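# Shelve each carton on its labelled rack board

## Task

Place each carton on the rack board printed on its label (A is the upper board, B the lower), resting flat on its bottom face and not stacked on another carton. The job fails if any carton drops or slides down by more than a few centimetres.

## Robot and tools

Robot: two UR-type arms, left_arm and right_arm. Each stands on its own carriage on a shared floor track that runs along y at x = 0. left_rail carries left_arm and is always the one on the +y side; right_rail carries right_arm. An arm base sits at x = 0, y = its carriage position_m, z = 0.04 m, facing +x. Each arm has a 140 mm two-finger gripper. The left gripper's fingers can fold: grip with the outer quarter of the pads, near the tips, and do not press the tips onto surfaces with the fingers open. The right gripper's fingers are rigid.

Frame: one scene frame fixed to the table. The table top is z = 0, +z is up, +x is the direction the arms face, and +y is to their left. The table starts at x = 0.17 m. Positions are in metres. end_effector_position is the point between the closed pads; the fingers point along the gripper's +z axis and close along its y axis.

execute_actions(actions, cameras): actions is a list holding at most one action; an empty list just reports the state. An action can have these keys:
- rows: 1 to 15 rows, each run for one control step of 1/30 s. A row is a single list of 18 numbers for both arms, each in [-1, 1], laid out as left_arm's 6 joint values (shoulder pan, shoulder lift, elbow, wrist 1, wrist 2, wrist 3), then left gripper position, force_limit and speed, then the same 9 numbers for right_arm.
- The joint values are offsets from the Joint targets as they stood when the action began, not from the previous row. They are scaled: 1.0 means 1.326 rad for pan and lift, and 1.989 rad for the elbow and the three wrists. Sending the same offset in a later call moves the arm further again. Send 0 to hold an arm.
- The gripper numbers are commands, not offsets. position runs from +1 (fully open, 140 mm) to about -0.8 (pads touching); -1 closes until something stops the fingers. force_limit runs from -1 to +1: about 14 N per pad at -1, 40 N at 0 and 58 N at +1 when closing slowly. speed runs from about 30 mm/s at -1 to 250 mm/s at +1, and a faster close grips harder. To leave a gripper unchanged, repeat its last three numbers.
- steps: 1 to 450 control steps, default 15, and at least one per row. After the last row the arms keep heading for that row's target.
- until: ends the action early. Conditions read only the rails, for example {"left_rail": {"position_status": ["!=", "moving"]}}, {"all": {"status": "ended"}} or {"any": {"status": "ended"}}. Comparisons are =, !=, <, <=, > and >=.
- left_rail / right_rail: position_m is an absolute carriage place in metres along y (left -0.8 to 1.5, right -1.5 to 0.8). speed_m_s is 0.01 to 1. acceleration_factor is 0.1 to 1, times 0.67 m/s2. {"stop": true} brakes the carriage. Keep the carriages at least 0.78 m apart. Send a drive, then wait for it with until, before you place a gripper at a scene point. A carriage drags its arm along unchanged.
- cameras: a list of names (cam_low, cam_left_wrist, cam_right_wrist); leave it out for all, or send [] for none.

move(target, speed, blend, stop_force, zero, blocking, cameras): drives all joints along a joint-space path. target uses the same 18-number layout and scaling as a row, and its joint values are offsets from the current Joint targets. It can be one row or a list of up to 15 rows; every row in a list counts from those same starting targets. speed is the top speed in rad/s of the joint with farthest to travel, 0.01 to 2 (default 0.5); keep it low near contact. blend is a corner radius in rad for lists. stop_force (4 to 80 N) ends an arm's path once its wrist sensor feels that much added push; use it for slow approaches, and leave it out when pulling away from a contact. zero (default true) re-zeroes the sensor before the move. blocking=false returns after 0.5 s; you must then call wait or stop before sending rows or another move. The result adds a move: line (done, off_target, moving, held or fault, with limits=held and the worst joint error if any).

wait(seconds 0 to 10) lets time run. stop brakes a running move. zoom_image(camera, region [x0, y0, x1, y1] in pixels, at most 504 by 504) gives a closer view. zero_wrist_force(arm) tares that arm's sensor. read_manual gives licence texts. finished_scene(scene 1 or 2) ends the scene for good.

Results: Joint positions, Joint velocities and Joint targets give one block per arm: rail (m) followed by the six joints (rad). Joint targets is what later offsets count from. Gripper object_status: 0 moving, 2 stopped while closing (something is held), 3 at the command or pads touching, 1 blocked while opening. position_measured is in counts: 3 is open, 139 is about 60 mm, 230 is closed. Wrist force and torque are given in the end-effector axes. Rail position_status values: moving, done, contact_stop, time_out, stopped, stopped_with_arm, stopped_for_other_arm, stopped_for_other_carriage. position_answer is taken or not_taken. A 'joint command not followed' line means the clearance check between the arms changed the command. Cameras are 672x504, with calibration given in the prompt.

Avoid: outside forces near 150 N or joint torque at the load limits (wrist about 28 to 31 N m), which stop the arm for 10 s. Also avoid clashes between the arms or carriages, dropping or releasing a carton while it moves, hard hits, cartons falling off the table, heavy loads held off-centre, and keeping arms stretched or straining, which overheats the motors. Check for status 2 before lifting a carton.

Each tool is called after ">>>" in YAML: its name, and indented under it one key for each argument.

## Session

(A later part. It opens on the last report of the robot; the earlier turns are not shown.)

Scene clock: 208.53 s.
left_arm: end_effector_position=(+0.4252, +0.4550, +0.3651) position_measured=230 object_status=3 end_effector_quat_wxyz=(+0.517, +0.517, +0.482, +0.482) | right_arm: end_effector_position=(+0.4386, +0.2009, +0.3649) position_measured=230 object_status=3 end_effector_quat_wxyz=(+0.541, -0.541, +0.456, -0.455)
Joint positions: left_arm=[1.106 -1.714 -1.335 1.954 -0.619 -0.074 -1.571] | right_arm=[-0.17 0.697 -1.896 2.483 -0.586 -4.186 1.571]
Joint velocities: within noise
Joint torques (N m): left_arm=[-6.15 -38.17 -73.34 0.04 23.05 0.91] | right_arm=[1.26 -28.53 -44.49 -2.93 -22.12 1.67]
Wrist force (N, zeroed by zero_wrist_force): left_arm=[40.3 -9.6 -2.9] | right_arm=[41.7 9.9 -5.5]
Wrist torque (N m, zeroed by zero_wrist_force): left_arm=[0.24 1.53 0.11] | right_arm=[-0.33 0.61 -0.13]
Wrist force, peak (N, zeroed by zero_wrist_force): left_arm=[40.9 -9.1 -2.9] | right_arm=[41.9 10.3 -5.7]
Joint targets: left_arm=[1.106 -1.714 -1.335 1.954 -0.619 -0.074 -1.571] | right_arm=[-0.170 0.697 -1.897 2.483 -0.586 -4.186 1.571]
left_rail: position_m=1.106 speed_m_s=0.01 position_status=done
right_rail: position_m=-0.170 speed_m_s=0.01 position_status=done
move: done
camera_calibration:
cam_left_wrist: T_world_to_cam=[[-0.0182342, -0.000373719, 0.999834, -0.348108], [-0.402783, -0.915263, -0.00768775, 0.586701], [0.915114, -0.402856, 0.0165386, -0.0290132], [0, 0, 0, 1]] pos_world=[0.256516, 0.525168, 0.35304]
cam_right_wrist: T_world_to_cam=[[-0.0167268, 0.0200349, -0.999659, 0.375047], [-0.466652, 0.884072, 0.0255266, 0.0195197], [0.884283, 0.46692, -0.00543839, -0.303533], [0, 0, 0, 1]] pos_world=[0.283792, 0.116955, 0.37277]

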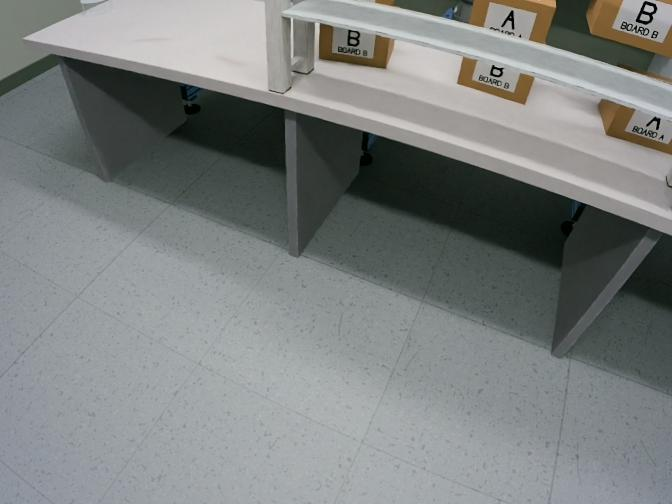

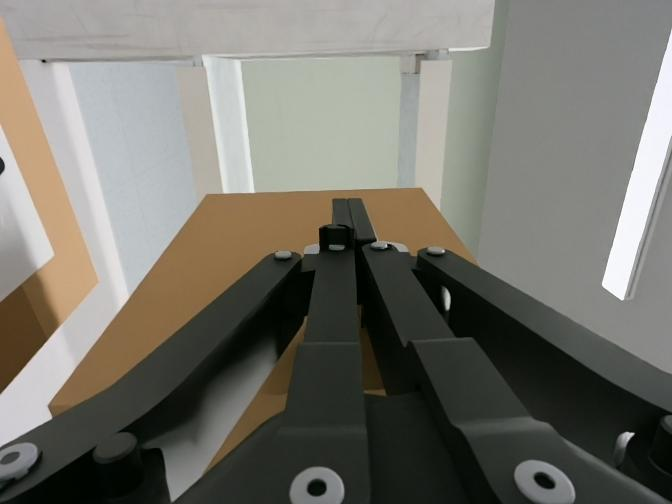

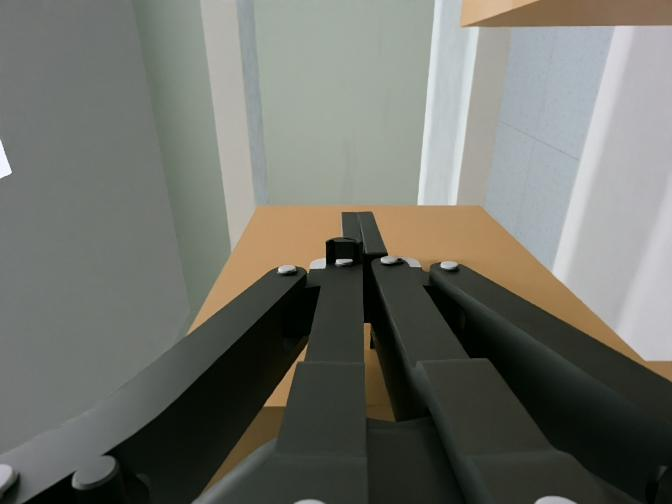

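>>> move:
  target:
    - [0,0.0062,0.0032,-0.0073,0,0,-1,-1,-1,0,0.0091,0.0049,-0.0110,0,0,-1,-1,-1]
    - [0.0670,0.0171,-0.0063,-0.0050,0.0446,0,-1,-1,-1,-0.0845,0.0489,-0.0115,-0.0211,-0.0563,0,-1,-1,-1]
    - [0.1329,0.0327,-0.0203,-0.0015,0.0886,0,-1,-1,-1,-0.1508,0.0975,-0.0338,-0.0313,-0.1005,0,-1,-1,-1]
    - [0.1968,0.0529,-0.0386,0.0034,0.1312,0,-1,-1,-1,-0.2026,0.1506,-0.0610,-0.0394,-0.1350,0,-1,-1,-1]
  speed: 0.08
  blend: 0.01

Scene clock: 228.73 s.
left_arm: end_effector_position=(+0.5890, +0.4549, +0.3567) position_measured=230 object_status=3 end_effector_quat_wxyz=(+0.517, +0.517, +0.482, +0.482) | right_arm: end_effector_position=(+0.6023, +0.2008, +0.3560) position_measured=230 object_status=3 end_effector_quat_wxyz=(+0.541, -0.541, +0.456, -0.455)
Joint positions: left_arm=[1.106 -1.453 -1.265 1.877 -0.612 0.187 -1.571] | right_arm=[-0.17 0.428 -1.697 2.362 -0.665 -4.455 1.571]
Joint velocities: within noise
Joint torques (N m): left_arm=[-13.8 -50.53 -75.15 -1.38 21.93 1.03] | right_arm=[10.1 -23.09 -54.29 -14.45 -21.37 1.4]
Wrist force (N, zeroed by zero_wrist_force): left_arm=[38.4 -9.5 -2.8] | right_arm=[40.2 10.2 -5.4]
Wrist torque (N m, zeroed by zero_wrist_force): left_arm=[0.26 1.54 0.11] | right_arm=[-0.22 0.47 -0.17]
Wrist force, peak (N, zeroed by zero_wrist_force): left_arm=[51.2 -9.2 -2.7] | right_arm=[52.2 10.8 -7.8]
Joint targets: left_arm=[1.106 -1.453 -1.265 1.877 -0.612 0.187 -1.571] | right_arm=[-0.170 0.428 -1.697 2.362 -0.665 -4.455 1.571]
left_rail: position_m=1.106 speed_m_s=0.01 position_status=done
right_rail: position_m=-0.170 speed_m_s=0.01 position_status=done
move: done
camera_calibration:
cam_left_wrist: T_world_to_cam=[[-0.0182003, -0.000484656, 0.999834, -0.336717], [-0.402836, -0.915239, -0.00777659, 0.65257], [0.915091, -0.40291, 0.0164624, -0.178803], [0, 0, 0, 1]] pos_world=[0.420371, 0.525052, 0.344679]
cam_right_wrist: T_world_to_cam=[[-0.0167514, 0.0201037, -0.999658, 0.368876], [-0.466582, 0.884107, 0.0255985, 0.0961539], [0.884319, 0.466851, -0.00543001, -0.448313], [0, 0, 0, 1]] pos_world=[0.447495, 0.116869, 0.363854]

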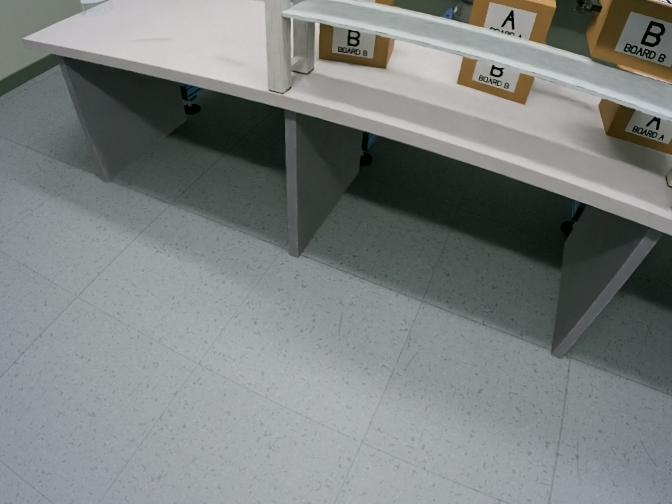

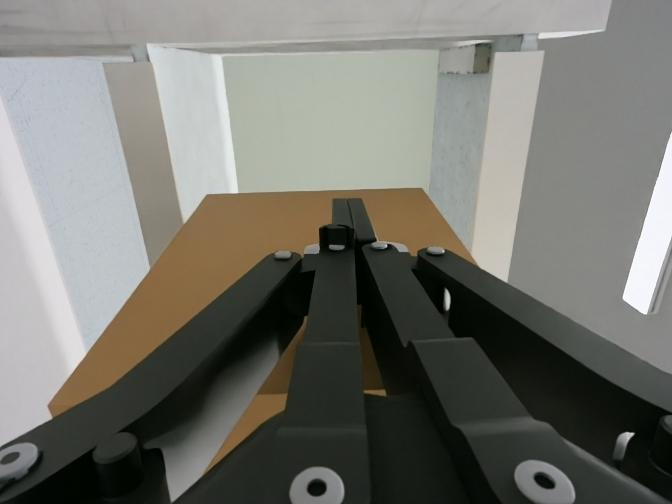

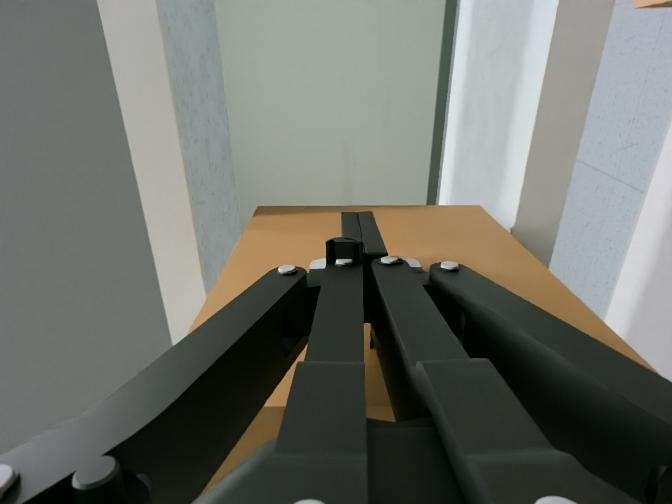

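>>> move:
  target:
    - [0.0617,0.0243,-0.0227,0.0113,0.0411,0,-1,-1,-1,-0.0409,0.0549,-0.0316,-0.0050,-0.0273,0,-1,-1,-1]
    - [0.1199,0.0522,-0.0494,0.0194,0.0799,0,-1,-1,-1,-0.0735,0.1100,-0.0669,-0.0064,-0.0491,0,-1,-1,-1]
    - [0.1746,0.0833,-0.0801,0.0294,0.1164,0,-1,-1,-1,-0.1000,0.1648,-0.1056,-0.0043,-0.0667,0,-1,-1,-1]
  speed: 0.08
  blend: 0.01

Scene clock: 239.40 s.
left_arm: end_effector_position=(+0.7528, +0.4559, +0.3547) position_measured=230 object_status=3 end_effector_quat_wxyz=(+0.514, +0.520, +0.481, +0.483) | right_arm: end_effector_position=(+0.7662, +0.2008, +0.3544) position_measured=230 object_status=3 end_effector_quat_wxyz=(+0.541, -0.541, +0.456, -0.455)
Joint positions: left_arm=[1.106 -1.222 -1.155 1.718 -0.554 0.418 -1.571] | right_arm=[-0.17 0.296 -1.479 2.152 -0.673 -4.587 1.571]
Joint velocities: within noise
Joint torques (N m): left_arm=[-8.74 -67.37 -71.4 -1.57 17.68 1.14] | right_arm=[11.87 -46.11 -52.36 -2.36 -18 1.06]
Wrist force (N, zeroed by zero_wrist_force): left_arm=[30.9 -8.9 -1.7] | right_arm=[31.6 9.3 -4.2]
Wrist torque (N m, zeroed by zero_wrist_force): left_arm=[0.30 1.25 0.08] | right_arm=[-0.16 0.38 -0.13]
Wrist force, peak (N, zeroed by zero_wrist_force): left_arm=[43.2 -9.3 -2.3] | right_arm=[44.4 10.1 -6.1]
Joint targets: left_arm=[1.106 -1.222 -1.155 1.718 -0.554 0.419 -1.571] | right_arm=[-0.170 0.296 -1.478 2.152 -0.673 -4.587 1.571]
left_rail: position_m=1.106 speed_m_s=0.01 position_status=done
right_rail: position_m=-0.170 speed_m_s=0.01 position_status=done
move: done
camera_calibration:
cam_left_wrist: T_world_to_cam=[[-0.0148708, -0.0095114, 0.999844, -0.33015], [-0.402868, -0.91514, -0.0146975, 0.72189], [0.915137, -0.403024, 0.00977702, -0.325812], [0, 0, 0, 1]] pos_world=[0.58408, 0.52618, 0.343894]
cam_right_wrist: T_world_to_cam=[[-0.0167126, 0.0201507, -0.999657, 0.370047], [-0.466637, 0.884078, 0.0256223, 0.172694], [0.884291, 0.466905, -0.00537219, -0.593341], [0, 0, 0, 1]] pos_world=[0.611456, 0.116902, 0.362308]

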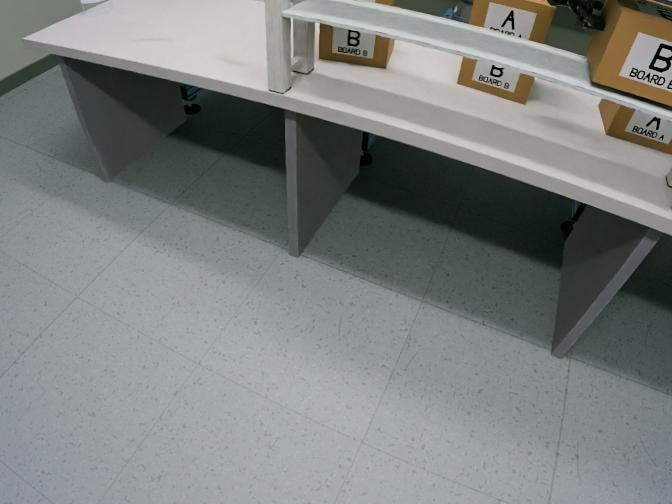

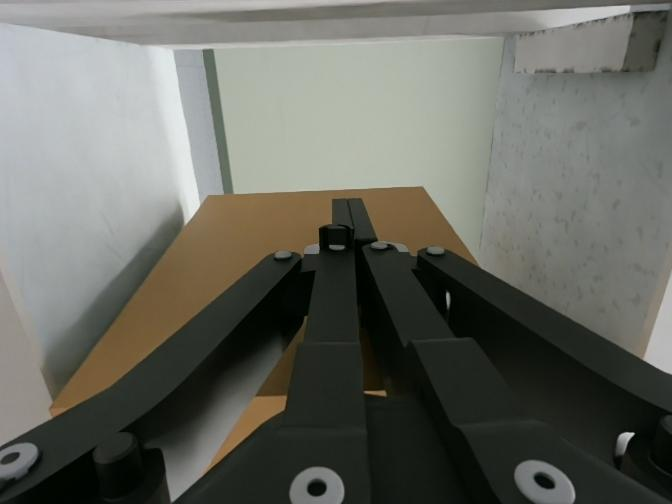

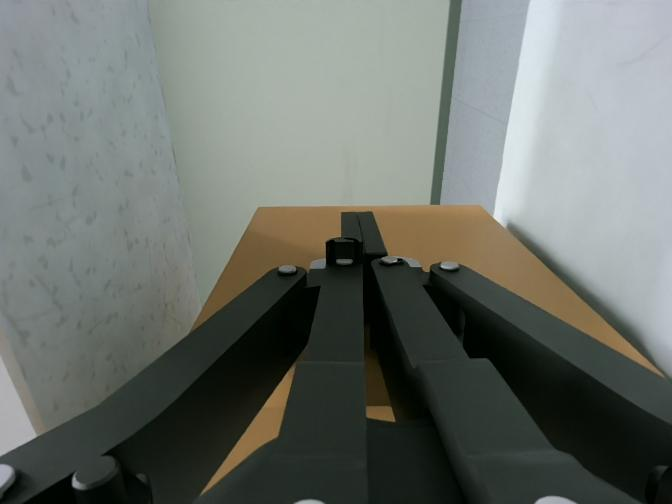

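>>> move:
  target: [0,0.0249,0.0128,-0.0339,0,0,-1,-1,-1,0,0.0333,0.0138,-0.0365,0,0,-1,-1,-1]
  speed: 0.03
  stop_force: 9

Scene clock: 255.03 s.
left_arm: end_effector_position=(+0.7531, +0.4554, +0.3399) position_measured=230 object_status=3 end_effector_quat_wxyz=(+0.515, +0.519, +0.482, +0.483) | right_arm: end_effector_position=(+0.7668, +0.2009, +0.3395) position_measured=230 object_status=3 end_effector_quat_wxyz=(+0.541, -0.541, +0.456, -0.456)
Joint positions: left_arm=[1.106 -1.222 -1.141 1.729 -0.582 0.419 -1.571] | right_arm=[-0.17 0.296 -1.459 2.164 -0.705 -4.587 1.571]
Joint velocities: within noise
Joint torques (N m): left_arm=[-21.09 -100.76 -70.01 -1.9 16.76 1.23] | right_arm=[17.01 -65.49 -49.53 -2.27 -16.36 0.88]
Wrist force (N, zeroed by zero_wrist_force): left_arm=[36.2 -2.9 -0.3] | right_arm=[37.4 5.7 -4.5]
Wrist torque (N m, zeroed by zero_wrist_force): left_arm=[0.18 1.35 0.00] | right_arm=[-0.06 0.14 -0.13]
Wrist force, peak (N, zeroed by zero_wrist_force): left_arm=[39.1 8.9 -3.4] | right_arm=[40.1 -2.5 -11.8]
Joint targets: left_arm=[1.106 -1.222 -1.141 1.729 -0.582 0.419 -1.571] | right_arm=[-0.170 0.296 -1.459 2.164 -0.705 -4.587 1.571]
left_rail: position_m=1.106 speed_m_s=0.01 position_status=done
right_rail: position_m=-0.170 speed_m_s=0.01 position_status=done
move: contact (left_arm, right_arm); left_arm: the wrist 1 is farthest, 0.039 rad from its target; right_arm: the wrist 1 is farthest, 0.040 rad from its target
camera_calibration:
cam_left_wrist: T_world_to_cam=[[-0.0162045, -0.0058411, 0.999852, -0.315973], [-0.402795, -0.915213, -0.0118747, 0.720374], [0.915147, -0.402927, 0.0124778, -0.327178], [0, 0, 0, 1]] pos_world=[0.584459, 0.525621, 0.328563]
cam_right_wrist: T_world_to_cam=[[-0.01616, 0.0203194, -0.999663, 0.354652], [-0.466606, 0.884097, 0.0255133, 0.173278], [0.884318, 0.466861, -0.00480584, -0.594205], [0, 0, 0, 1]] pos_world=[0.612049, 0.11701, 0.347256]

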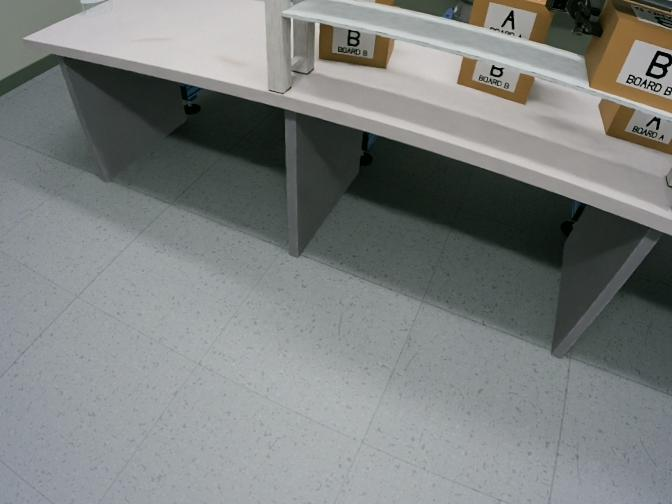

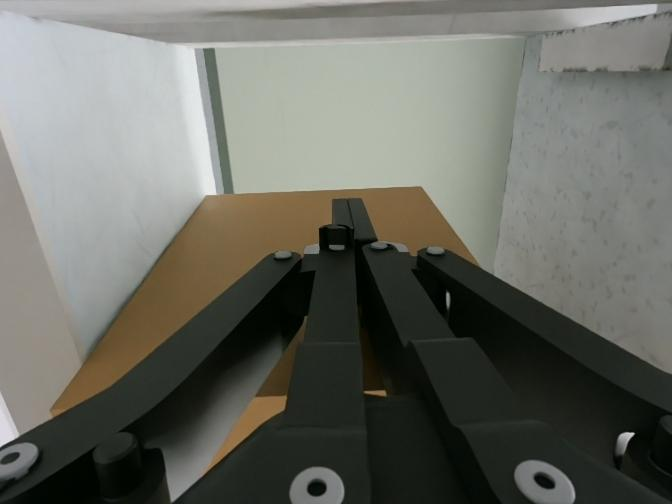

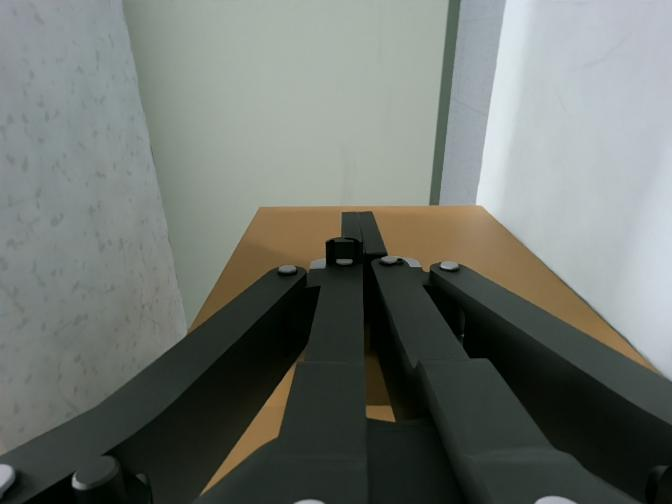

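>>> move:
  target: [0,0.0015,0.0007,-0.002,0,0,-1,-1,-1,0,0.0019,0.0008,-0.0021,0,0,-1,-1,-1]
  speed: 0.02
  cameras: ["cam_low"]

Scene clock: 295.13 s.
left_arm: end_effector_position=(+0.7532, +0.4553, +0.3381) position_measured=230 object_status=3 end_effector_quat_wxyz=(+0.516, +0.519, +0.482, +0.483) | right_arm: end_effector_position=(+0.7669, +0.2009, +0.3378) position_measured=230 object_status=3 end_effector_quat_wxyz=(+0.541, -0.540, +0.456, -0.456)
Joint positions: left_arm=[1.106 -1.222 -1.139 1.73 -0.586 0.419 -1.571] | right_arm=[-0.17 0.296 -1.457 2.165 -0.71 -4.587 1.571]
Joint velocities: within noise
Joint torques (N m): left_arm=[-26.75 -32.35 -31.3 -4.8 17.22 1.17] | right_arm=[24.93 -19.08 -23.58 -2.56 -16.27 0.95]
Wrist force (N, zeroed by zero_wrist_force): left_arm=[41.6 25.4 -5.2] | right_arm=[42.1 -18.0 -18.1]
Wrist torque (N m, zeroed by zero_wrist_force): left_arm=[-0.63 1.53 -0.39] | right_arm=[0.16 -0.17 0.19]
Wrist force, peak (N, zeroed by zero_wrist_force): left_arm=[42.7 27.2 -5.5] | right_arm=[42.1 -18.0 -18.1]
Joint targets: left_arm=[1.106 -1.222 -1.139 1.730 -0.586 0.419 -1.571] | right_arm=[-0.170 0.296 -1.456 2.166 -0.710 -4.587 1.571]
left_rail: position_m=1.106 speed_m_s=0.01 position_status=done
right_rail: position_m=-0.170 speed_m_s=0.01 position_status=done
move: done
Images, in order (width x height): cam_low 672x504.

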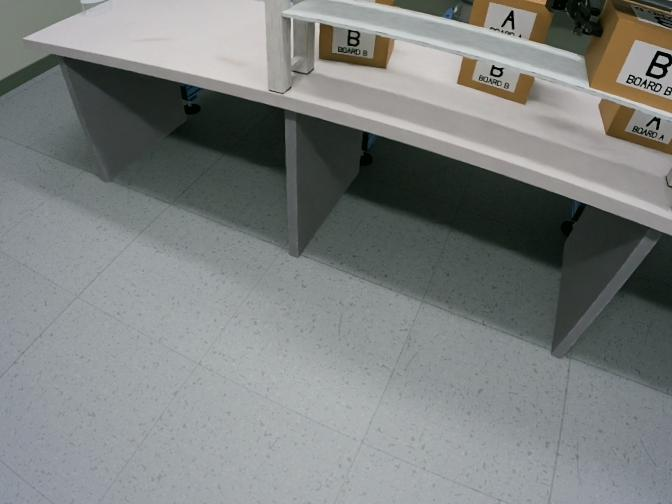

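>>> execute_actions:
  actions:
    - {"left_rail":{"position_m":1.118,"speed_m_s":0.01},"right_rail":{"position_m":-0.183,"speed_m_s":0.01},"steps":90,"until":{"all":{"status":"ended"}}}
  cameras: []

>>> move:
  target:
    - [-0.0547,-0.0311,0.0307,-0.0100,-0.0365,0,-1,-1,-1,0.0265,-0.0548,0.0387,-0.0021,0.0176,0,-1,-1,-1]
    - [-0.1129,-0.0590,0.0574,-0.0181,-0.0753,0,-1,-1,-1,0.0591,-0.1099,0.0740,-0.0007,0.0394,0,-1,-1,-1]
    - [-0.1746,-0.0833,0.0801,-0.0245,-0.1164,0,-1,-1,-1,0.1000,-0.1648,0.1056,0.0043,0.0667,0,-1,-1,-1]
    - [-0.2385,-0.1035,0.0984,-0.0294,-0.1590,0,-1,-1,-1,0.1518,-0.2179,0.1328,0.0124,0.1012,0,-1,-1,-1]
    - [-0.3044,-0.1191,0.1124,-0.0329,-0.2030,0,-1,-1,-1,0.2181,-0.2665,0.1551,0.0226,0.1454,0,-1,-1,-1]
    - [-0.3714,-0.1300,0.1219,-0.0352,-0.2476,0,-1,-1,-1,0.3026,-0.3063,0.1715,0.0327,0.2017,0,-1,-1,-1]
  speed: 0.15
  blend: 0.01

Scene clock: 308.90 s.
left_arm: end_effector_position=(+0.7532, +0.4676, +0.3379) position_measured=230 object_status=3 end_effector_quat_wxyz=(+0.516, +0.519, +0.482, +0.483) | right_arm: end_effector_position=(+0.7668, +0.1881, +0.3375) position_measured=230 object_status=3 end_effector_quat_wxyz=(+0.541, -0.541, +0.456, -0.456)
Joint positions: left_arm=[1.118 -1.222 -1.139 1.73 -0.586 0.419 -1.571] | right_arm=[-0.183 0.296 -1.456 2.166 -0.71 -4.587 1.571]
Joint velocities: within noise
Joint torques (N m): left_arm=[8.91 -102.93 -35.65 -1.19 -1.75 0.57] | right_arm=[-17.6 -58.96 -29.44 -5.43 2.99 0.89]
Wrist force (N, zeroed by zero_wrist_force): left_arm=[0.2 -0.1 0.2] | right_arm=[1.8 -1.4 1.1]
Wrist torque (N m, zeroed by zero_wrist_force): left_arm=[-0.01 -0.01 0.00] | right_arm=[-0.34 -0.38 0.00]
Wrist force, peak (N, zeroed by zero_wrist_force): left_arm=[41.9 27.1 -5.0] | right_arm=[42.1 -19.7 -18.0]
Joint targets: left_arm=[1.118 -1.222 -1.139 1.730 -0.586 0.419 -1.571] | right_arm=[-0.183 0.296 -1.456 2.166 -0.710 -4.587 1.571]
Tool commands: left_gripper/position=-1.0 left_gripper/force_limit=-1.0 left_gripper/speed=-1.0 right_gripper/position=-1.0 right_gripper/force_limit=-1.0 right_gripper/speed=-1.0
left_rail: position_m=1.118 speed_m_s=0.01 position_status=done
right_rail: position_m=-0.183 speed_m_s=0.01 position_status=done
No camera images: "cameras" was empty.

Scene clock: 312.87 s.
left_arm: end_effector_position=(+0.4254, +0.4680, +0.3420) position_measured=230 object_status=3 end_effector_quat_wxyz=(+0.516, +0.518, +0.481, +0.484) | right_arm: end_effector_position=(+0.4394, +0.1886, +0.3446) position_measured=230 object_status=3 end_effector_quat_wxyz=(+0.541, -0.541, +0.456, -0.456)
Joint positions: left_arm=[1.118 -1.714 -1.311 1.973 -0.656 -0.074 -1.571] | right_arm=[-0.183 0.697 -1.862 2.507 -0.645 -4.186 1.571]
Joint velocities: within noise
Joint torques (N m): left_arm=[-17.12 -83.53 -27.15 -1.93 -2.87 1.61] | right_arm=[7.49 -24.14 -27.28 1.02 3.71 0.74]
Wrist force (N, zeroed by zero_wrist_force): left_arm=[0.0 -0.3 0.2] | right_arm=[1.5 -1.5 1.3]
Wrist torque (N m, zeroed by zero_wrist_force): left_arm=[-0.06 0.02 0.02] | right_arm=[-0.36 -0.33 -0.05]
Wrist force, peak (N, zeroed by zero_wrist_force): left_arm=[1.0 0.2 1.9] | right_arm=[5.0 -21.5 10.0]
Joint targets: left_arm=[1.118 -1.714 -1.311 1.973 -0.656 -0.074 -1.571] | right_arm=[-0.183 0.697 -1.862 2.507 -0.645 -4.186 1.571]
left_rail: position_m=1.118 speed_m_s=0.01 position_status=done
right_rail: position_m=-0.183 speed_m_s=0.01 position_status=done
move: done
camera_calibration:
cam_left_wrist: T_world_to_cam=[[-0.018987, -0.00559327, 0.999804, -0.322279], [-0.402767, -0.915213, -0.0127689, 0.600209], [0.915106, -0.402931, 0.0151244, -0.0230694], [0, 0, 0, 1]] pos_world=[0.256736, 0.538221, 0.330229]
cam_right_wrist: T_world_to_cam=[[-0.0161753, 0.0204964, -0.999659, 0.354725], [-0.46666, 0.884064, 0.0256773, 0.0312123], [0.884289, 0.466917, -0.00473508, -0.298918], [0, 0, 0, 1]] pos_world=[0.284633, 0.104705, 0.352387]

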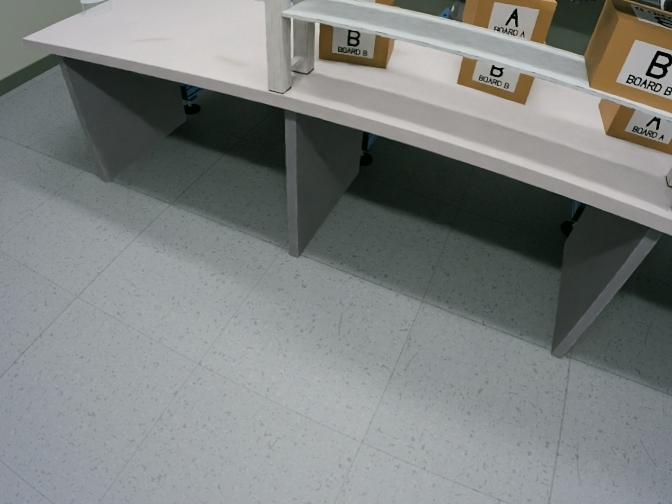

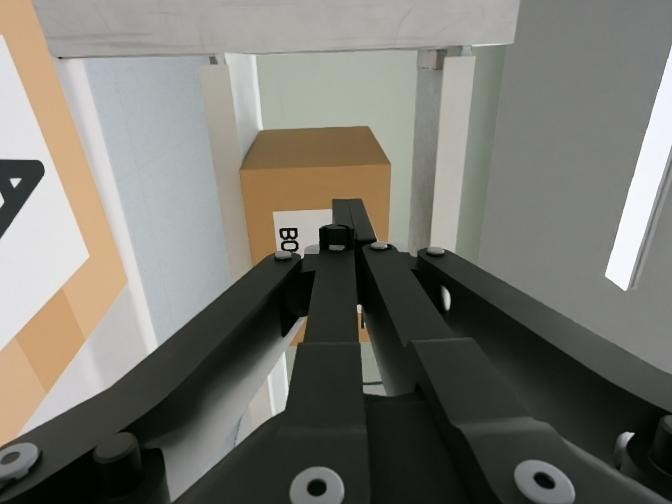

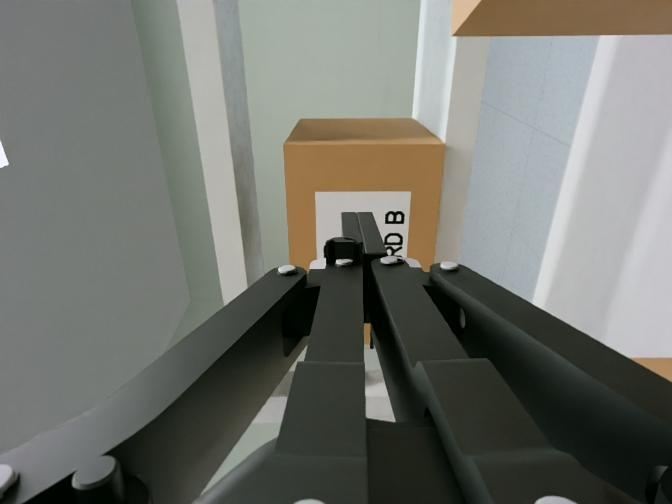

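>>> move:
  target: [0,0,0,0,0,0,-1,-1,-1,0,-0.1480,-0.1708,0.3791,0,0,-1,-1,-1]
  speed: 0.5
  cameras: []

>>> execute_actions:
  actions:
    - {"right_rail":{"position_m":-0.72,"speed_m_s":0.4,"acceleration_factor":0.5},"steps":150,"until":{"all":{"status":"ended"}}}
  cameras: ["cam_right_wrist"]

Scene clock: 349.90 s.
left_arm: end_effector_position=(+0.4253, +0.4680, +0.3420) position_measured=230 object_status=3 end_effector_quat_wxyz=(+0.516, +0.518, +0.481, +0.484) | right_arm: end_effector_position=(+0.4142, +0.1676, +0.5195) position_measured=230 object_status=3 end_effector_quat_wxyz=(-0.462, +0.613, -0.466, +0.440)
Joint positions: left_arm=[1.118 -1.714 -1.311 1.973 -0.656 -0.074 -1.571] | right_arm=[-0.183 0.697 -2.059 2.167 0.109 -4.186 1.571]
Joint velocities: within noise
Joint torques (N m): left_arm=[-14.07 -83.49 -34.53 0.21 -2.16 1.36] | right_arm=[10.36 -16.81 -51.25 1.36 3.39 0.67]
Wrist force (N, zeroed by zero_wrist_force): left_arm=[0.2 0.1 0.4] | right_arm=[2.1 -1.8 0.9]
Wrist torque (N m, zeroed by zero_wrist_force): left_arm=[0.03 -0.02 0.02] | right_arm=[-0.35 -0.49 0.04]
Wrist force, peak (N, zeroed by zero_wrist_force): left_arm=[-0.1 0.2 0.5] | right_arm=[2.6 -2.6 -0.1]
Joint targets: left_arm=[1.118 -1.714 -1.311 1.973 -0.656 -0.074 -1.571] | right_arm=[-0.183 0.697 -2.059 2.167 0.109 -4.186 1.571]
left_rail: position_m=1.118 speed_m_s=0.01 position_status=done
right_rail: position_m=-0.183 speed_m_s=0.01 position_status=done
move: done
No camera images: "cameras" was empty.

Scene clock: 352.70 s.
left_arm: end_effector_position=(+0.4253, +0.4680, +0.3420) position_measured=230 object_status=3 end_effector_quat_wxyz=(+0.516, +0.518, +0.481, +0.484) | right_arm: end_effector_position=(+0.4142, -0.3693, +0.5196) position_measured=230 object_status=3 end_effector_quat_wxyz=(-0.462, +0.613, -0.466, +0.440) end_effector_velocity=(+0.000, -0.001, +0.000) end_effector_angular_velocity=(+0.000, -0.001, +0.000)
Joint positions: left_arm=[1.118 -1.714 -1.311 1.973 -0.656 -0.074 -1.571] | right_arm=[-0.72 0.697 -2.059 2.167 0.109 -4.186 1.571]
Joint velocities: left_arm=[within noise] | right_arm=[-0.001 0.001 -0.001 0 0 0 -0.001]
Joint torques (N m): left_arm=[-15.83 -81.57 -38.89 1.21 -1.23 1.41] | right_arm=[9.11 -4.77 -44.67 1.17 2.78 0.68]
Wrist force (N, zeroed by zero_wrist_force): left_arm=[-0.1 0.0 0.2] | right_arm=[2.0 -1.8 0.5]
Wrist torque (N m, zeroed by zero_wrist_force): left_arm=[0.02 0.05 0.01] | right_arm=[-0.39 -0.46 0.04]
Wrist force, peak (N, zeroed by zero_wrist_force): left_arm=[0.5 -0.1 0.2] | right_arm=[2.7 -1.8 0.5]
Joint targets: left_arm=[1.118 -1.714 -1.311 1.973 -0.656 -0.074 -1.571] | right_arm=[-0.720 0.697 -2.059 2.167 0.109 -4.186 1.571]
Tool commands: left_gripper/position=-1.0 left_gripper/force_limit=-1.0 left_gripper/speed=-1.0 right_gripper/position=-1.0 right_gripper/force_limit=-1.0 right_gripper/speed=-1.0
left_rail: position_m=1.118 speed_m_s=0.01 position_status=done
right_rail: position_m=-0.720 speed_m_s=0.40 position_status=done
camera_calibration:
cam_right_wrist: T_world_to_cam=[[-0.182004, -0.118251, -0.976162, 0.545928], [-0.46621, 0.884443, -0.0202163, 0.532012], [0.86575, 0.451417, -0.216101, 0.0964738], [0, 0, 0, 1]] pos_world=[0.263868, -0.449528, 0.564517]
Images, in order (width x height): cam_right_wrist 672x504.

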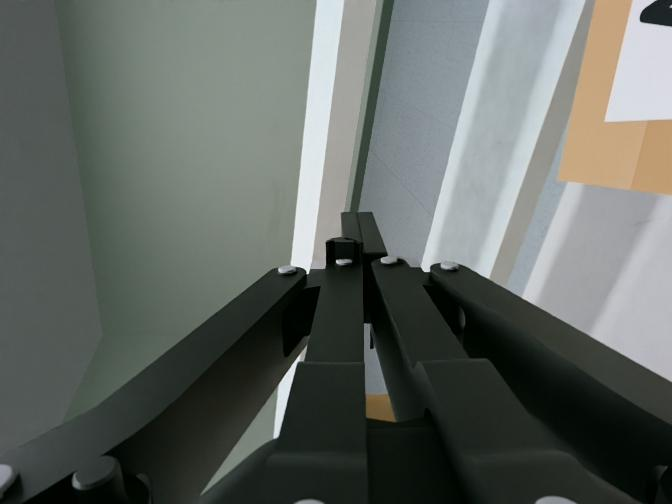

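>>> move:
  target:
    - [-0.015,-0.026,0.060,-0.043,-0.010,0,-1,-1,-1,0.2234,0.2314,-0.0991,-0.1643,0.1492,0,-1,-1,-1]
    - [-0.030,-0.052,0.120,-0.086,-0.020,0,-1,-1,-1,0.2234,0.3222,0.0113,-0.3352,0.1492,0,-1,-1,-1]
    - [-0.0440,-0.0791,0.1788,-0.1291,-0.0289,0,-1,-1,-1,0.2234,0.4886,0.0782,-0.5131,0.1492,0,-1,-1,-1]
  speed: 0.3
  blend: 0.02
  cameras: ["cam_right_wrist"]

>>> execute_actions:
  actions:
    - {"left_rail":{"position_m":0.66,"speed_m_s":0.3,"acceleration_factor":0.5},"steps":150,"until":{"all":{"status":"ended"}}}

Scene clock: 375.03 s.
left_arm: end_effector_position=(+0.4213, +0.6238, +0.2542) position_measured=230 object_status=3 end_effector_quat_wxyz=(+0.518, +0.517, +0.482, +0.482) | right_arm: end_effector_position=(+0.4343, -0.1923, +0.2540) position_measured=230 object_status=3 end_effector_quat_wxyz=(+0.541, -0.541, +0.456, -0.456)
Joint positions: left_arm=[1.118 -1.772 -1.416 2.328 -0.913 -0.131 -1.571] | right_arm=[-0.72 0.993 -1.411 2.322 -0.911 -3.89 1.571]
Joint velocities: within noise
Joint torques (N m): left_arm=[-15.59 -65.27 -18.33 -1.52 -2.64 1.57] | right_arm=[7.39 -32.64 -19.15 -6.52 3.18 0.49]
Wrist force (N, zeroed by zero_wrist_force): left_arm=[0.1 -0.1 0.0] | right_arm=[1.3 -1.5 1.0]
Wrist torque (N m, zeroed by zero_wrist_force): left_arm=[-0.02 -0.02 0.01] | right_arm=[-0.36 -0.30 -0.01]
Wrist force, peak (N, zeroed by zero_wrist_force): left_arm=[0.7 -0.3 0.1] | right_arm=[3.2 0.0 -0.1]
Joint targets: left_arm=[1.118 -1.773 -1.416 2.328 -0.913 -0.131 -1.571] | right_arm=[-0.720 0.993 -1.411 2.322 -0.911 -3.890 1.571]
left_rail: position_m=1.118 speed_m_s=0.01 position_status=done
right_rail: position_m=-0.720 speed_m_s=0.40 position_status=done
move: done
camera_calibration:
cam_right_wrist: T_world_to_cam=[[-0.0167526, 0.0198425, -0.999663, 0.271965], [-0.466185, 0.884323, 0.0253655, 0.367852], [0.884528, 0.466453, -0.00556444, -0.116962], [0, 0, 0, 1]] pos_world=[0.279499, -0.27614, 0.261892]
Images, in order (width x height): cam_right_wrist 672x504.

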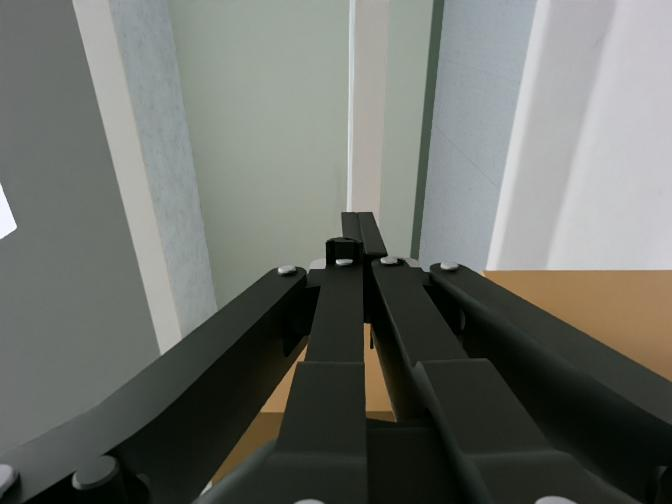

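Scene clock: 377.70 s.
left_arm: end_effector_position=(+0.4213, +0.1659, +0.2542) position_measured=230 object_status=3 end_effector_quat_wxyz=(+0.518, +0.517, +0.482, +0.482) end_effector_velocity=(+0.000, -0.002, +0.000) end_effector_angular_velocity=(+0.001, +0.000, -0.001) | right_arm: end_effector_position=(+0.4343, -0.1923, +0.2539) position_measured=230 object_status=3 end_effector_quat_wxyz=(+0.541, -0.541, +0.456, -0.456)
Joint positions: left_arm=[0.66 -1.773 -1.416 2.328 -0.913 -0.131 -1.571] | right_arm=[-0.72 0.993 -1.411 2.322 -0.911 -3.89 1.571]
Joint velocities: left_arm=[-0.001 0 0.002 -0.001 0 0 0] | right_arm=[within noise]
Joint torques (N m): left_arm=[-8.29 -45.31 -39.31 -0.88 1.21 1.21] | right_arm=[4.11 -34.16 -23.29 -4.41 2.3 0.62]
Wrist force (N, zeroed by zero_wrist_force): left_arm=[-0.2 -0.1 -0.1] | right_arm=[1.1 -1.7 1.0]
Wrist torque (N m, zeroed by zero_wrist_force): left_arm=[-0.02 0.03 0.01] | right_arm=[-0.39 -0.26 -0.01]
Wrist force, peak (N, zeroed by zero_wrist_force): left_arm=[-1.0 -0.1 -0.2] | right_arm=[1.4 -2.0 0.8]
Joint targets: left_arm=[0.660 -1.773 -1.416 2.328 -0.913 -0.131 -1.571] | right_arm=[-0.720 0.993 -1.411 2.322 -0.911 -3.890 1.571]
Tool commands: left_gripper/position=-1.0 left_gripper/force_limit=-1.0 left_gripper/speed=-1.0 right_gripper/position=-1.0 right_gripper/force_limit=-1.0 right_gripper/speed=-1.0
left_rail: position_m=0.660 speed_m_s=0.30 position_status=done
right_rail: position_m=-0.720 speed_m_s=0.40 position_status=done
camera_calibration:
cam_left_wrist: T_world_to_cam=[[-0.0180875, 0.000383699, 0.999836, -0.237583], [-0.403565, -0.914925, -0.00694956, 0.31975], [0.914772, -0.403624, 0.0167036, -0.139927], [0, 0, 0, 1]] pos_world=[0.252744, 0.23616, 0.242104]
cam_right_wrist: T_world_to_cam=[[-0.0167692, 0.0198171, -0.999663, 0.271865], [-0.466185, 0.884324, 0.0253508, 0.367869], [0.884528, 0.466453, -0.00559098, -0.116936], [0, 0, 0, 1]] pos_world=[0.279487, -0.276158, 0.261794]

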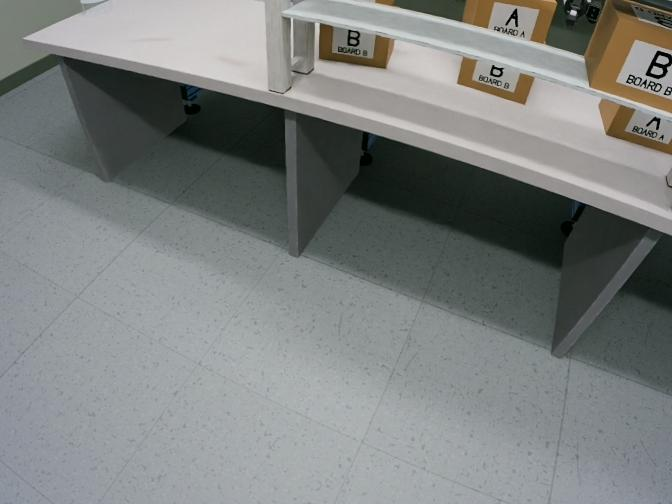

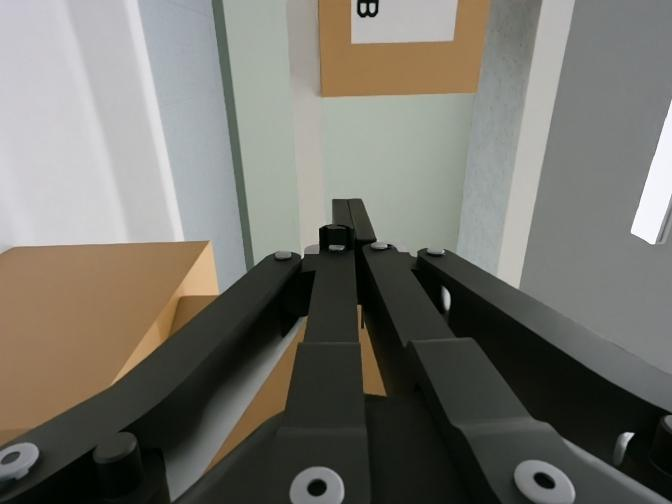

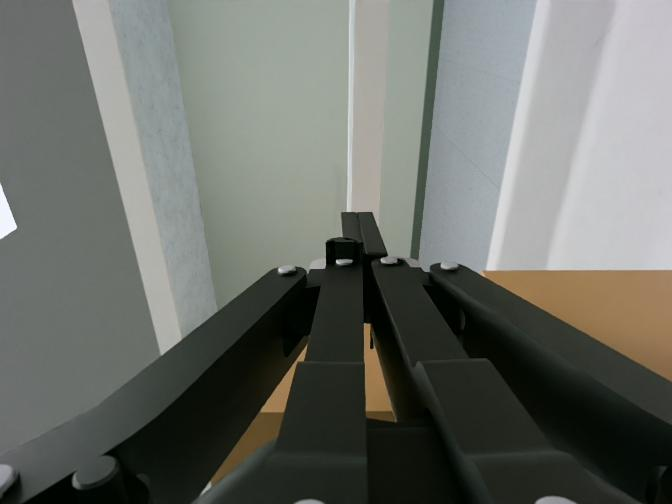

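>>> zero_wrist_force:
  arm: "left_arm"

>>> zero_wrist_force:
  arm: "right_arm"

>>> execute_actions:
  actions:
    - {"left_rail":{"position_m":0.617,"speed_m_s":0.04},"right_rail":{"position_m":-0.681,"speed_m_s":0.04},"steps":90,"until":{"all":{"status":"ended"}}}
  cameras: []

>>> execute_actions:
  actions:
    - {"left_rail":{"position_m":0.611,"speed_m_s":0.01},"right_rail":{"position_m":-0.676,"speed_m_s":0.01},"steps":45,"until":{"all":{"status":"ended"}}}
  cameras: []

Wrist force sensor zeroed.

Wrist force sensor zeroed.

Scene clock: 387.67 s.
left_arm: end_effector_position=(+0.4213, +0.1228, +0.2542) position_measured=230 object_status=3 end_effector_quat_wxyz=(+0.518, +0.517, +0.482, +0.482) | right_arm: end_effector_position=(+0.4343, -0.1533, +0.2539) position_measured=230 object_status=3 end_effector_quat_wxyz=(+0.541, -0.541, +0.456, -0.456)
Joint positions: left_arm=[0.617 -1.773 -1.416 2.328 -0.913 -0.131 -1.571] | right_arm=[-0.681 0.993 -1.411 2.322 -0.911 -3.89 1.571]
Joint velocities: within noise
Joint torques (N m): left_arm=[4.91 -28.71 -37.86 1.43 2 1.37] | right_arm=[-0.41 -32.75 -30.27 -2.72 1.11 0.57]
Wrist force (N, zeroed by zero_wrist_force): left_arm=[0.1 -0.1 0.1] | right_arm=[4.4 -0.5 -0.6]
Wrist torque (N m, zeroed by zero_wrist_force): left_arm=[-0.03 -0.02 0.00] | right_arm=[-0.03 -0.24 -0.01]
Wrist force, peak (N, zeroed by zero_wrist_force): left_arm=[0.7 -0.1 0.1] | right_arm=[6.8 -0.1 -0.8]
Joint targets: left_arm=[0.617 -1.773 -1.416 2.328 -0.913 -0.131 -1.571] | right_arm=[-0.681 0.993 -1.411 2.322 -0.911 -3.890 1.571]
Tool commands: left_gripper/position=-1.0 left_gripper/force_limit=-1.0 left_gripper/speed=-1.0 right_gripper/position=-1.0 right_gripper/force_limit=-1.0 right_gripper/speed=-1.0
left_rail: position_m=0.617 speed_m_s=0.04 position_status=done
right_rail: position_m=-0.681 speed_m_s=0.04 position_status=done
No camera images: "cameras" was empty.

Scene clock: 388.53 s.
left_arm: end_effector_position=(+0.4213, +0.1168, +0.2542) position_measured=230 object_status=3 end_effector_quat_wxyz=(+0.518, +0.517, +0.482, +0.482) | right_arm: end_effector_position=(+0.4343, -0.1483, +0.2539) position_measured=230 object_status=3 end_effector_quat_wxyz=(+0.541, -0.541, +0.456, -0.456)
Joint positions: left_arm=[0.611 -1.773 -1.416 2.328 -0.913 -0.131 -1.571] | right_arm=[-0.676 0.993 -1.411 2.322 -0.911 -3.89 1.571]
Joint velocities: within noise
Joint torques (N m): left_arm=[6.43 -31.25 -35.78 1.33 1.77 1.36] | right_arm=[-2.77 -33.5 -31.89 -2.29 0.56 0.26]
Wrist force (N, zeroed by zero_wrist_force): left_arm=[5.8 0.5 -0.5] | right_arm=[7.0 0.5 -1.4]
Wrist torque (N m, zeroed by zero_wrist_force): left_arm=[0.01 0.27 -0.02] | right_arm=[0.01 -0.38 -0.04]
Wrist force, peak (N, zeroed by zero_wrist_force): left_arm=[6.3 0.7 -0.5] | right_arm=[7.2 0.3 -1.8]
Joint targets: left_arm=[0.611 -1.773 -1.416 2.328 -0.913 -0.131 -1.571] | right_arm=[-0.676 0.993 -1.411 2.322 -0.911 -3.890 1.571]
Tool commands: left_gripper/position=-1.0 left_gripper/force_limit=-1.0 left_gripper/speed=-1.0 right_gripper/position=-1.0 right_gripper/force_limit=-1.0 right_gripper/speed=-1.0
left_rail: position_m=0.611 speed_m_s=0.01 position_status=done
right_rail: position_m=-0.676 speed_m_s=0.01 position_status=done
No camera images: "cameras" was empty.

>>> execute_actions:
  actions:
    - {"left_rail":{"position_m":0.6088},"right_rail":{"position_m":-0.6738},"steps":45,"until":{"all":{"status":"ended"}}}
  cameras: []

Scene clock: 392.60 s.
left_arm: end_effector_position=(+0.4214, +0.1147, +0.2542) position_measured=230 object_status=3 end_effector_quat_wxyz=(+0.518, +0.517, +0.482, +0.482) | right_arm: end_effector_position=(+0.4343, -0.1462, +0.2539) position_measured=230 object_status=3 end_effector_quat_wxyz=(+0.541, -0.541, +0.456, -0.456)
Joint positions: left_arm=[0.609 -1.772 -1.416 2.328 -0.913 -0.131 -1.571] | right_arm=[-0.674 0.993 -1.411 2.322 -0.911 -3.889 1.571]
Joint velocities: within noise
Joint torques (N m): left_arm=[-12.72 -54.72 -38.51 -1.28 9.3 1.44] | right_arm=[-3.87 -36.84 -37.87 -1.12 -6.04 0.31]
Wrist force (N, zeroed by zero_wrist_force): left_arm=[29.7 3.5 4.6] | right_arm=[38.2 -5.6 -12.8]
Wrist torque (N m, zeroed by zero_wrist_force): left_arm=[-0.10 1.23 -0.07] | right_arm=[-0.28 -1.80 -0.13]
Wrist force, peak (N, zeroed by zero_wrist_force): left_arm=[29.8 4.2 4.7] | right_arm=[37.8 -7.3 -13.5]
Joint targets: left_arm=[0.609 -1.773 -1.416 2.328 -0.913 -0.131 -1.571] | right_arm=[-0.674 0.993 -1.411 2.322 -0.911 -3.890 1.571]
Tool commands: left_gripper/position=-1.0 left_gripper/force_limit=-1.0 left_gripper/speed=-1.0 right_gripper/position=-1.0 right_gripper/force_limit=-1.0 right_gripper/speed=-1.0
left_rail: position_m=0.609 speed_m_s=0.01 position_status=done
right_rail: position_m=-0.674 speed_m_s=0.01 position_status=done
No camera images: "cameras" was empty.

>>> execute_actions:
  actions:
    - {"left_rail":{"position_m":0.6080},"right_rail":{"position_m":-0.6738},"steps":30,"until":{"all":{"status":"ended"}}}
  cameras: []

>>> move:
  target: [0,-0.0687,-0.0193,0.0651,0,0,-1,-1,-1,0,-0.0683,-0.0193,0.0648,0,0,-1,-1,-1]
  speed: 0.06

Scene clock: 414.53 s.
left_arm: end_effector_position=(+0.4213, +0.1138, +0.2542) position_measured=230 object_status=3 end_effector_quat_wxyz=(+0.518, +0.517, +0.482, +0.482) | right_arm: end_effector_position=(+0.4343, -0.1461, +0.2539) position_measured=230 object_status=3 end_effector_quat_wxyz=(+0.541, -0.541, +0.456, -0.456)
Joint positions: left_arm=[0.608 -1.773 -1.416 2.328 -0.913 -0.131 -1.571] | right_arm=[-0.674 0.993 -1.411 2.322 -0.911 -3.89 1.571]
Joint velocities: within noise
Joint torques (N m): left_arm=[-32.79 -58.81 -56.96 -4.56 16.88 1] | right_arm=[20.2 -41.63 -43.71 -3.12 -16.72 0.28]
Wrist force (N, zeroed by zero_wrist_force): left_arm=[40.5 4.2 3.7] | right_arm=[39.2 -6.2 -13.4]
Wrist torque (N m, zeroed by zero_wrist_force): left_arm=[-0.17 1.74 -0.09] | right_arm=[-0.39 -1.86 -0.13]
Wrist force, peak (N, zeroed by zero_wrist_force): left_arm=[40.8 4.8 4.0] | right_arm=[39.2 -6.2 -13.5]
Joint targets: left_arm=[0.608 -1.773 -1.416 2.328 -0.913 -0.131 -1.571] | right_arm=[-0.674 0.993 -1.411 2.322 -0.911 -3.890 1.571]
Tool commands: left_gripper/position=-1.0 left_gripper/force_limit=-1.0 left_gripper/speed=-1.0 right_gripper/position=-1.0 right_gripper/force_limit=-1.0 right_gripper/speed=-1.0
left_rail: position_m=0.608 speed_m_s=0.01 position_status=done
right_rail: position_m=-0.674 speed_m_s=0.01 position_status=done
No camera images: "cameras" was empty.

Scene clock: 417.07 s.
left_arm: end_effector_position=(+0.4213, +0.1138, +0.3091) position_measured=230 object_status=3 end_effector_quat_wxyz=(+0.518, +0.517, +0.482, +0.482) end_effector_velocity=(+0.000, +0.000, +0.001) end_effector_angular_velocity=(+0.001, +0.000, +0.000) | right_arm: end_effector_position=(+0.4343, -0.1460, +0.3089) position_measured=230 object_status=3 end_effector_quat_wxyz=(+0.541, -0.541, +0.456, -0.456)
Joint positions: left_arm=[0.608 -1.773 -1.507 2.29 -0.784 -0.131 -1.571] | right_arm=[-0.674 0.993 -1.501 2.284 -0.782 -3.89 1.571]
Joint velocities: left_arm=[0 0 -0.002 0 0.005 0 -0.002] | right_arm=[within noise]
Joint torques (N m): left_arm=[9.24 -61.94 -45.9 3.79 -1.48 1.1] | right_arm=[-13.26 -54.01 -38.78 1.45 2.48 0.31]
Wrist force (N, zeroed by zero_wrist_force): left_arm=[-0.3 0.1 0.4] | right_arm=[-2.3 0.3 -0.3]
Wrist torque (N m, zeroed by zero_wrist_force): left_arm=[0.03 0.08 -0.01] | right_arm=[0.05 0.52 0.04]
Wrist force, peak (N, zeroed by zero_wrist_force): left_arm=[41.3 5.1 3.9] | right_arm=[39.0 -6.9 -13.4]
Joint targets: left_arm=[0.608 -1.773 -1.507 2.290 -0.783 -0.131 -1.571] | right_arm=[-0.674 0.993 -1.501 2.284 -0.782 -3.890 1.571]
left_rail: position_m=0.608 speed_m_s=0.01 position_status=done
right_rail: position_m=-0.674 speed_m_s=0.01 position_status=done
move: done
camera_calibration:
cam_left_wrist: T_world_to_cam=[[-0.0180894, 0.000374202, 0.999836, -0.292476], [-0.403569, -0.914923, -0.00695912, 0.272509], [0.91477, -0.403629, 0.0167015, -0.16186], [0, 0, 0, 1]] pos_world=[0.25275, 0.184102, 0.297028]
cam_right_wrist: T_world_to_cam=[[-0.0167359, 0.0198679, -0.999663, 0.32595], [-0.466185, 0.884323, 0.0253802, 0.325567], [0.884529, 0.466453, -0.00553779, -0.138278], [0, 0, 0, 1]] pos_world=[0.279541, -0.229882, 0.316812]

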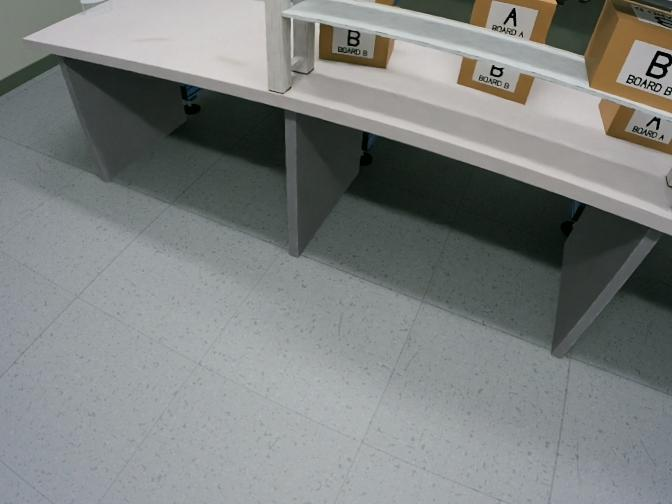

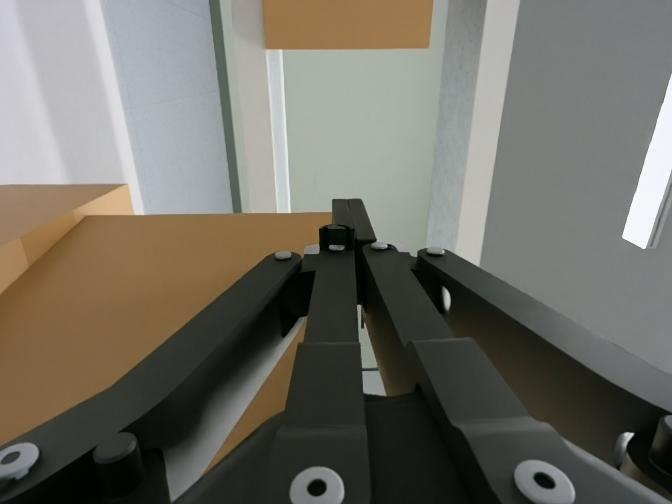

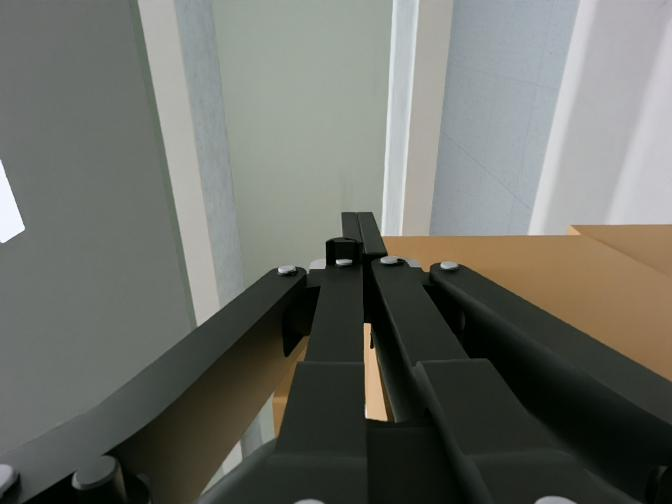

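>>> zoom_image:
  camera: "cam_low"
  region: [420, 0, 672, 150]

Scaled by 2.000.

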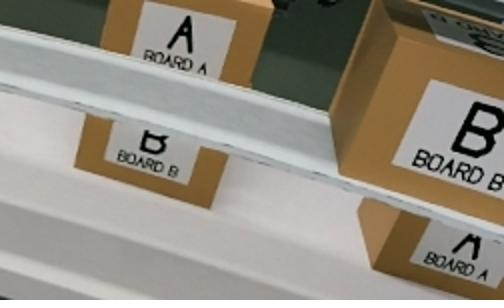

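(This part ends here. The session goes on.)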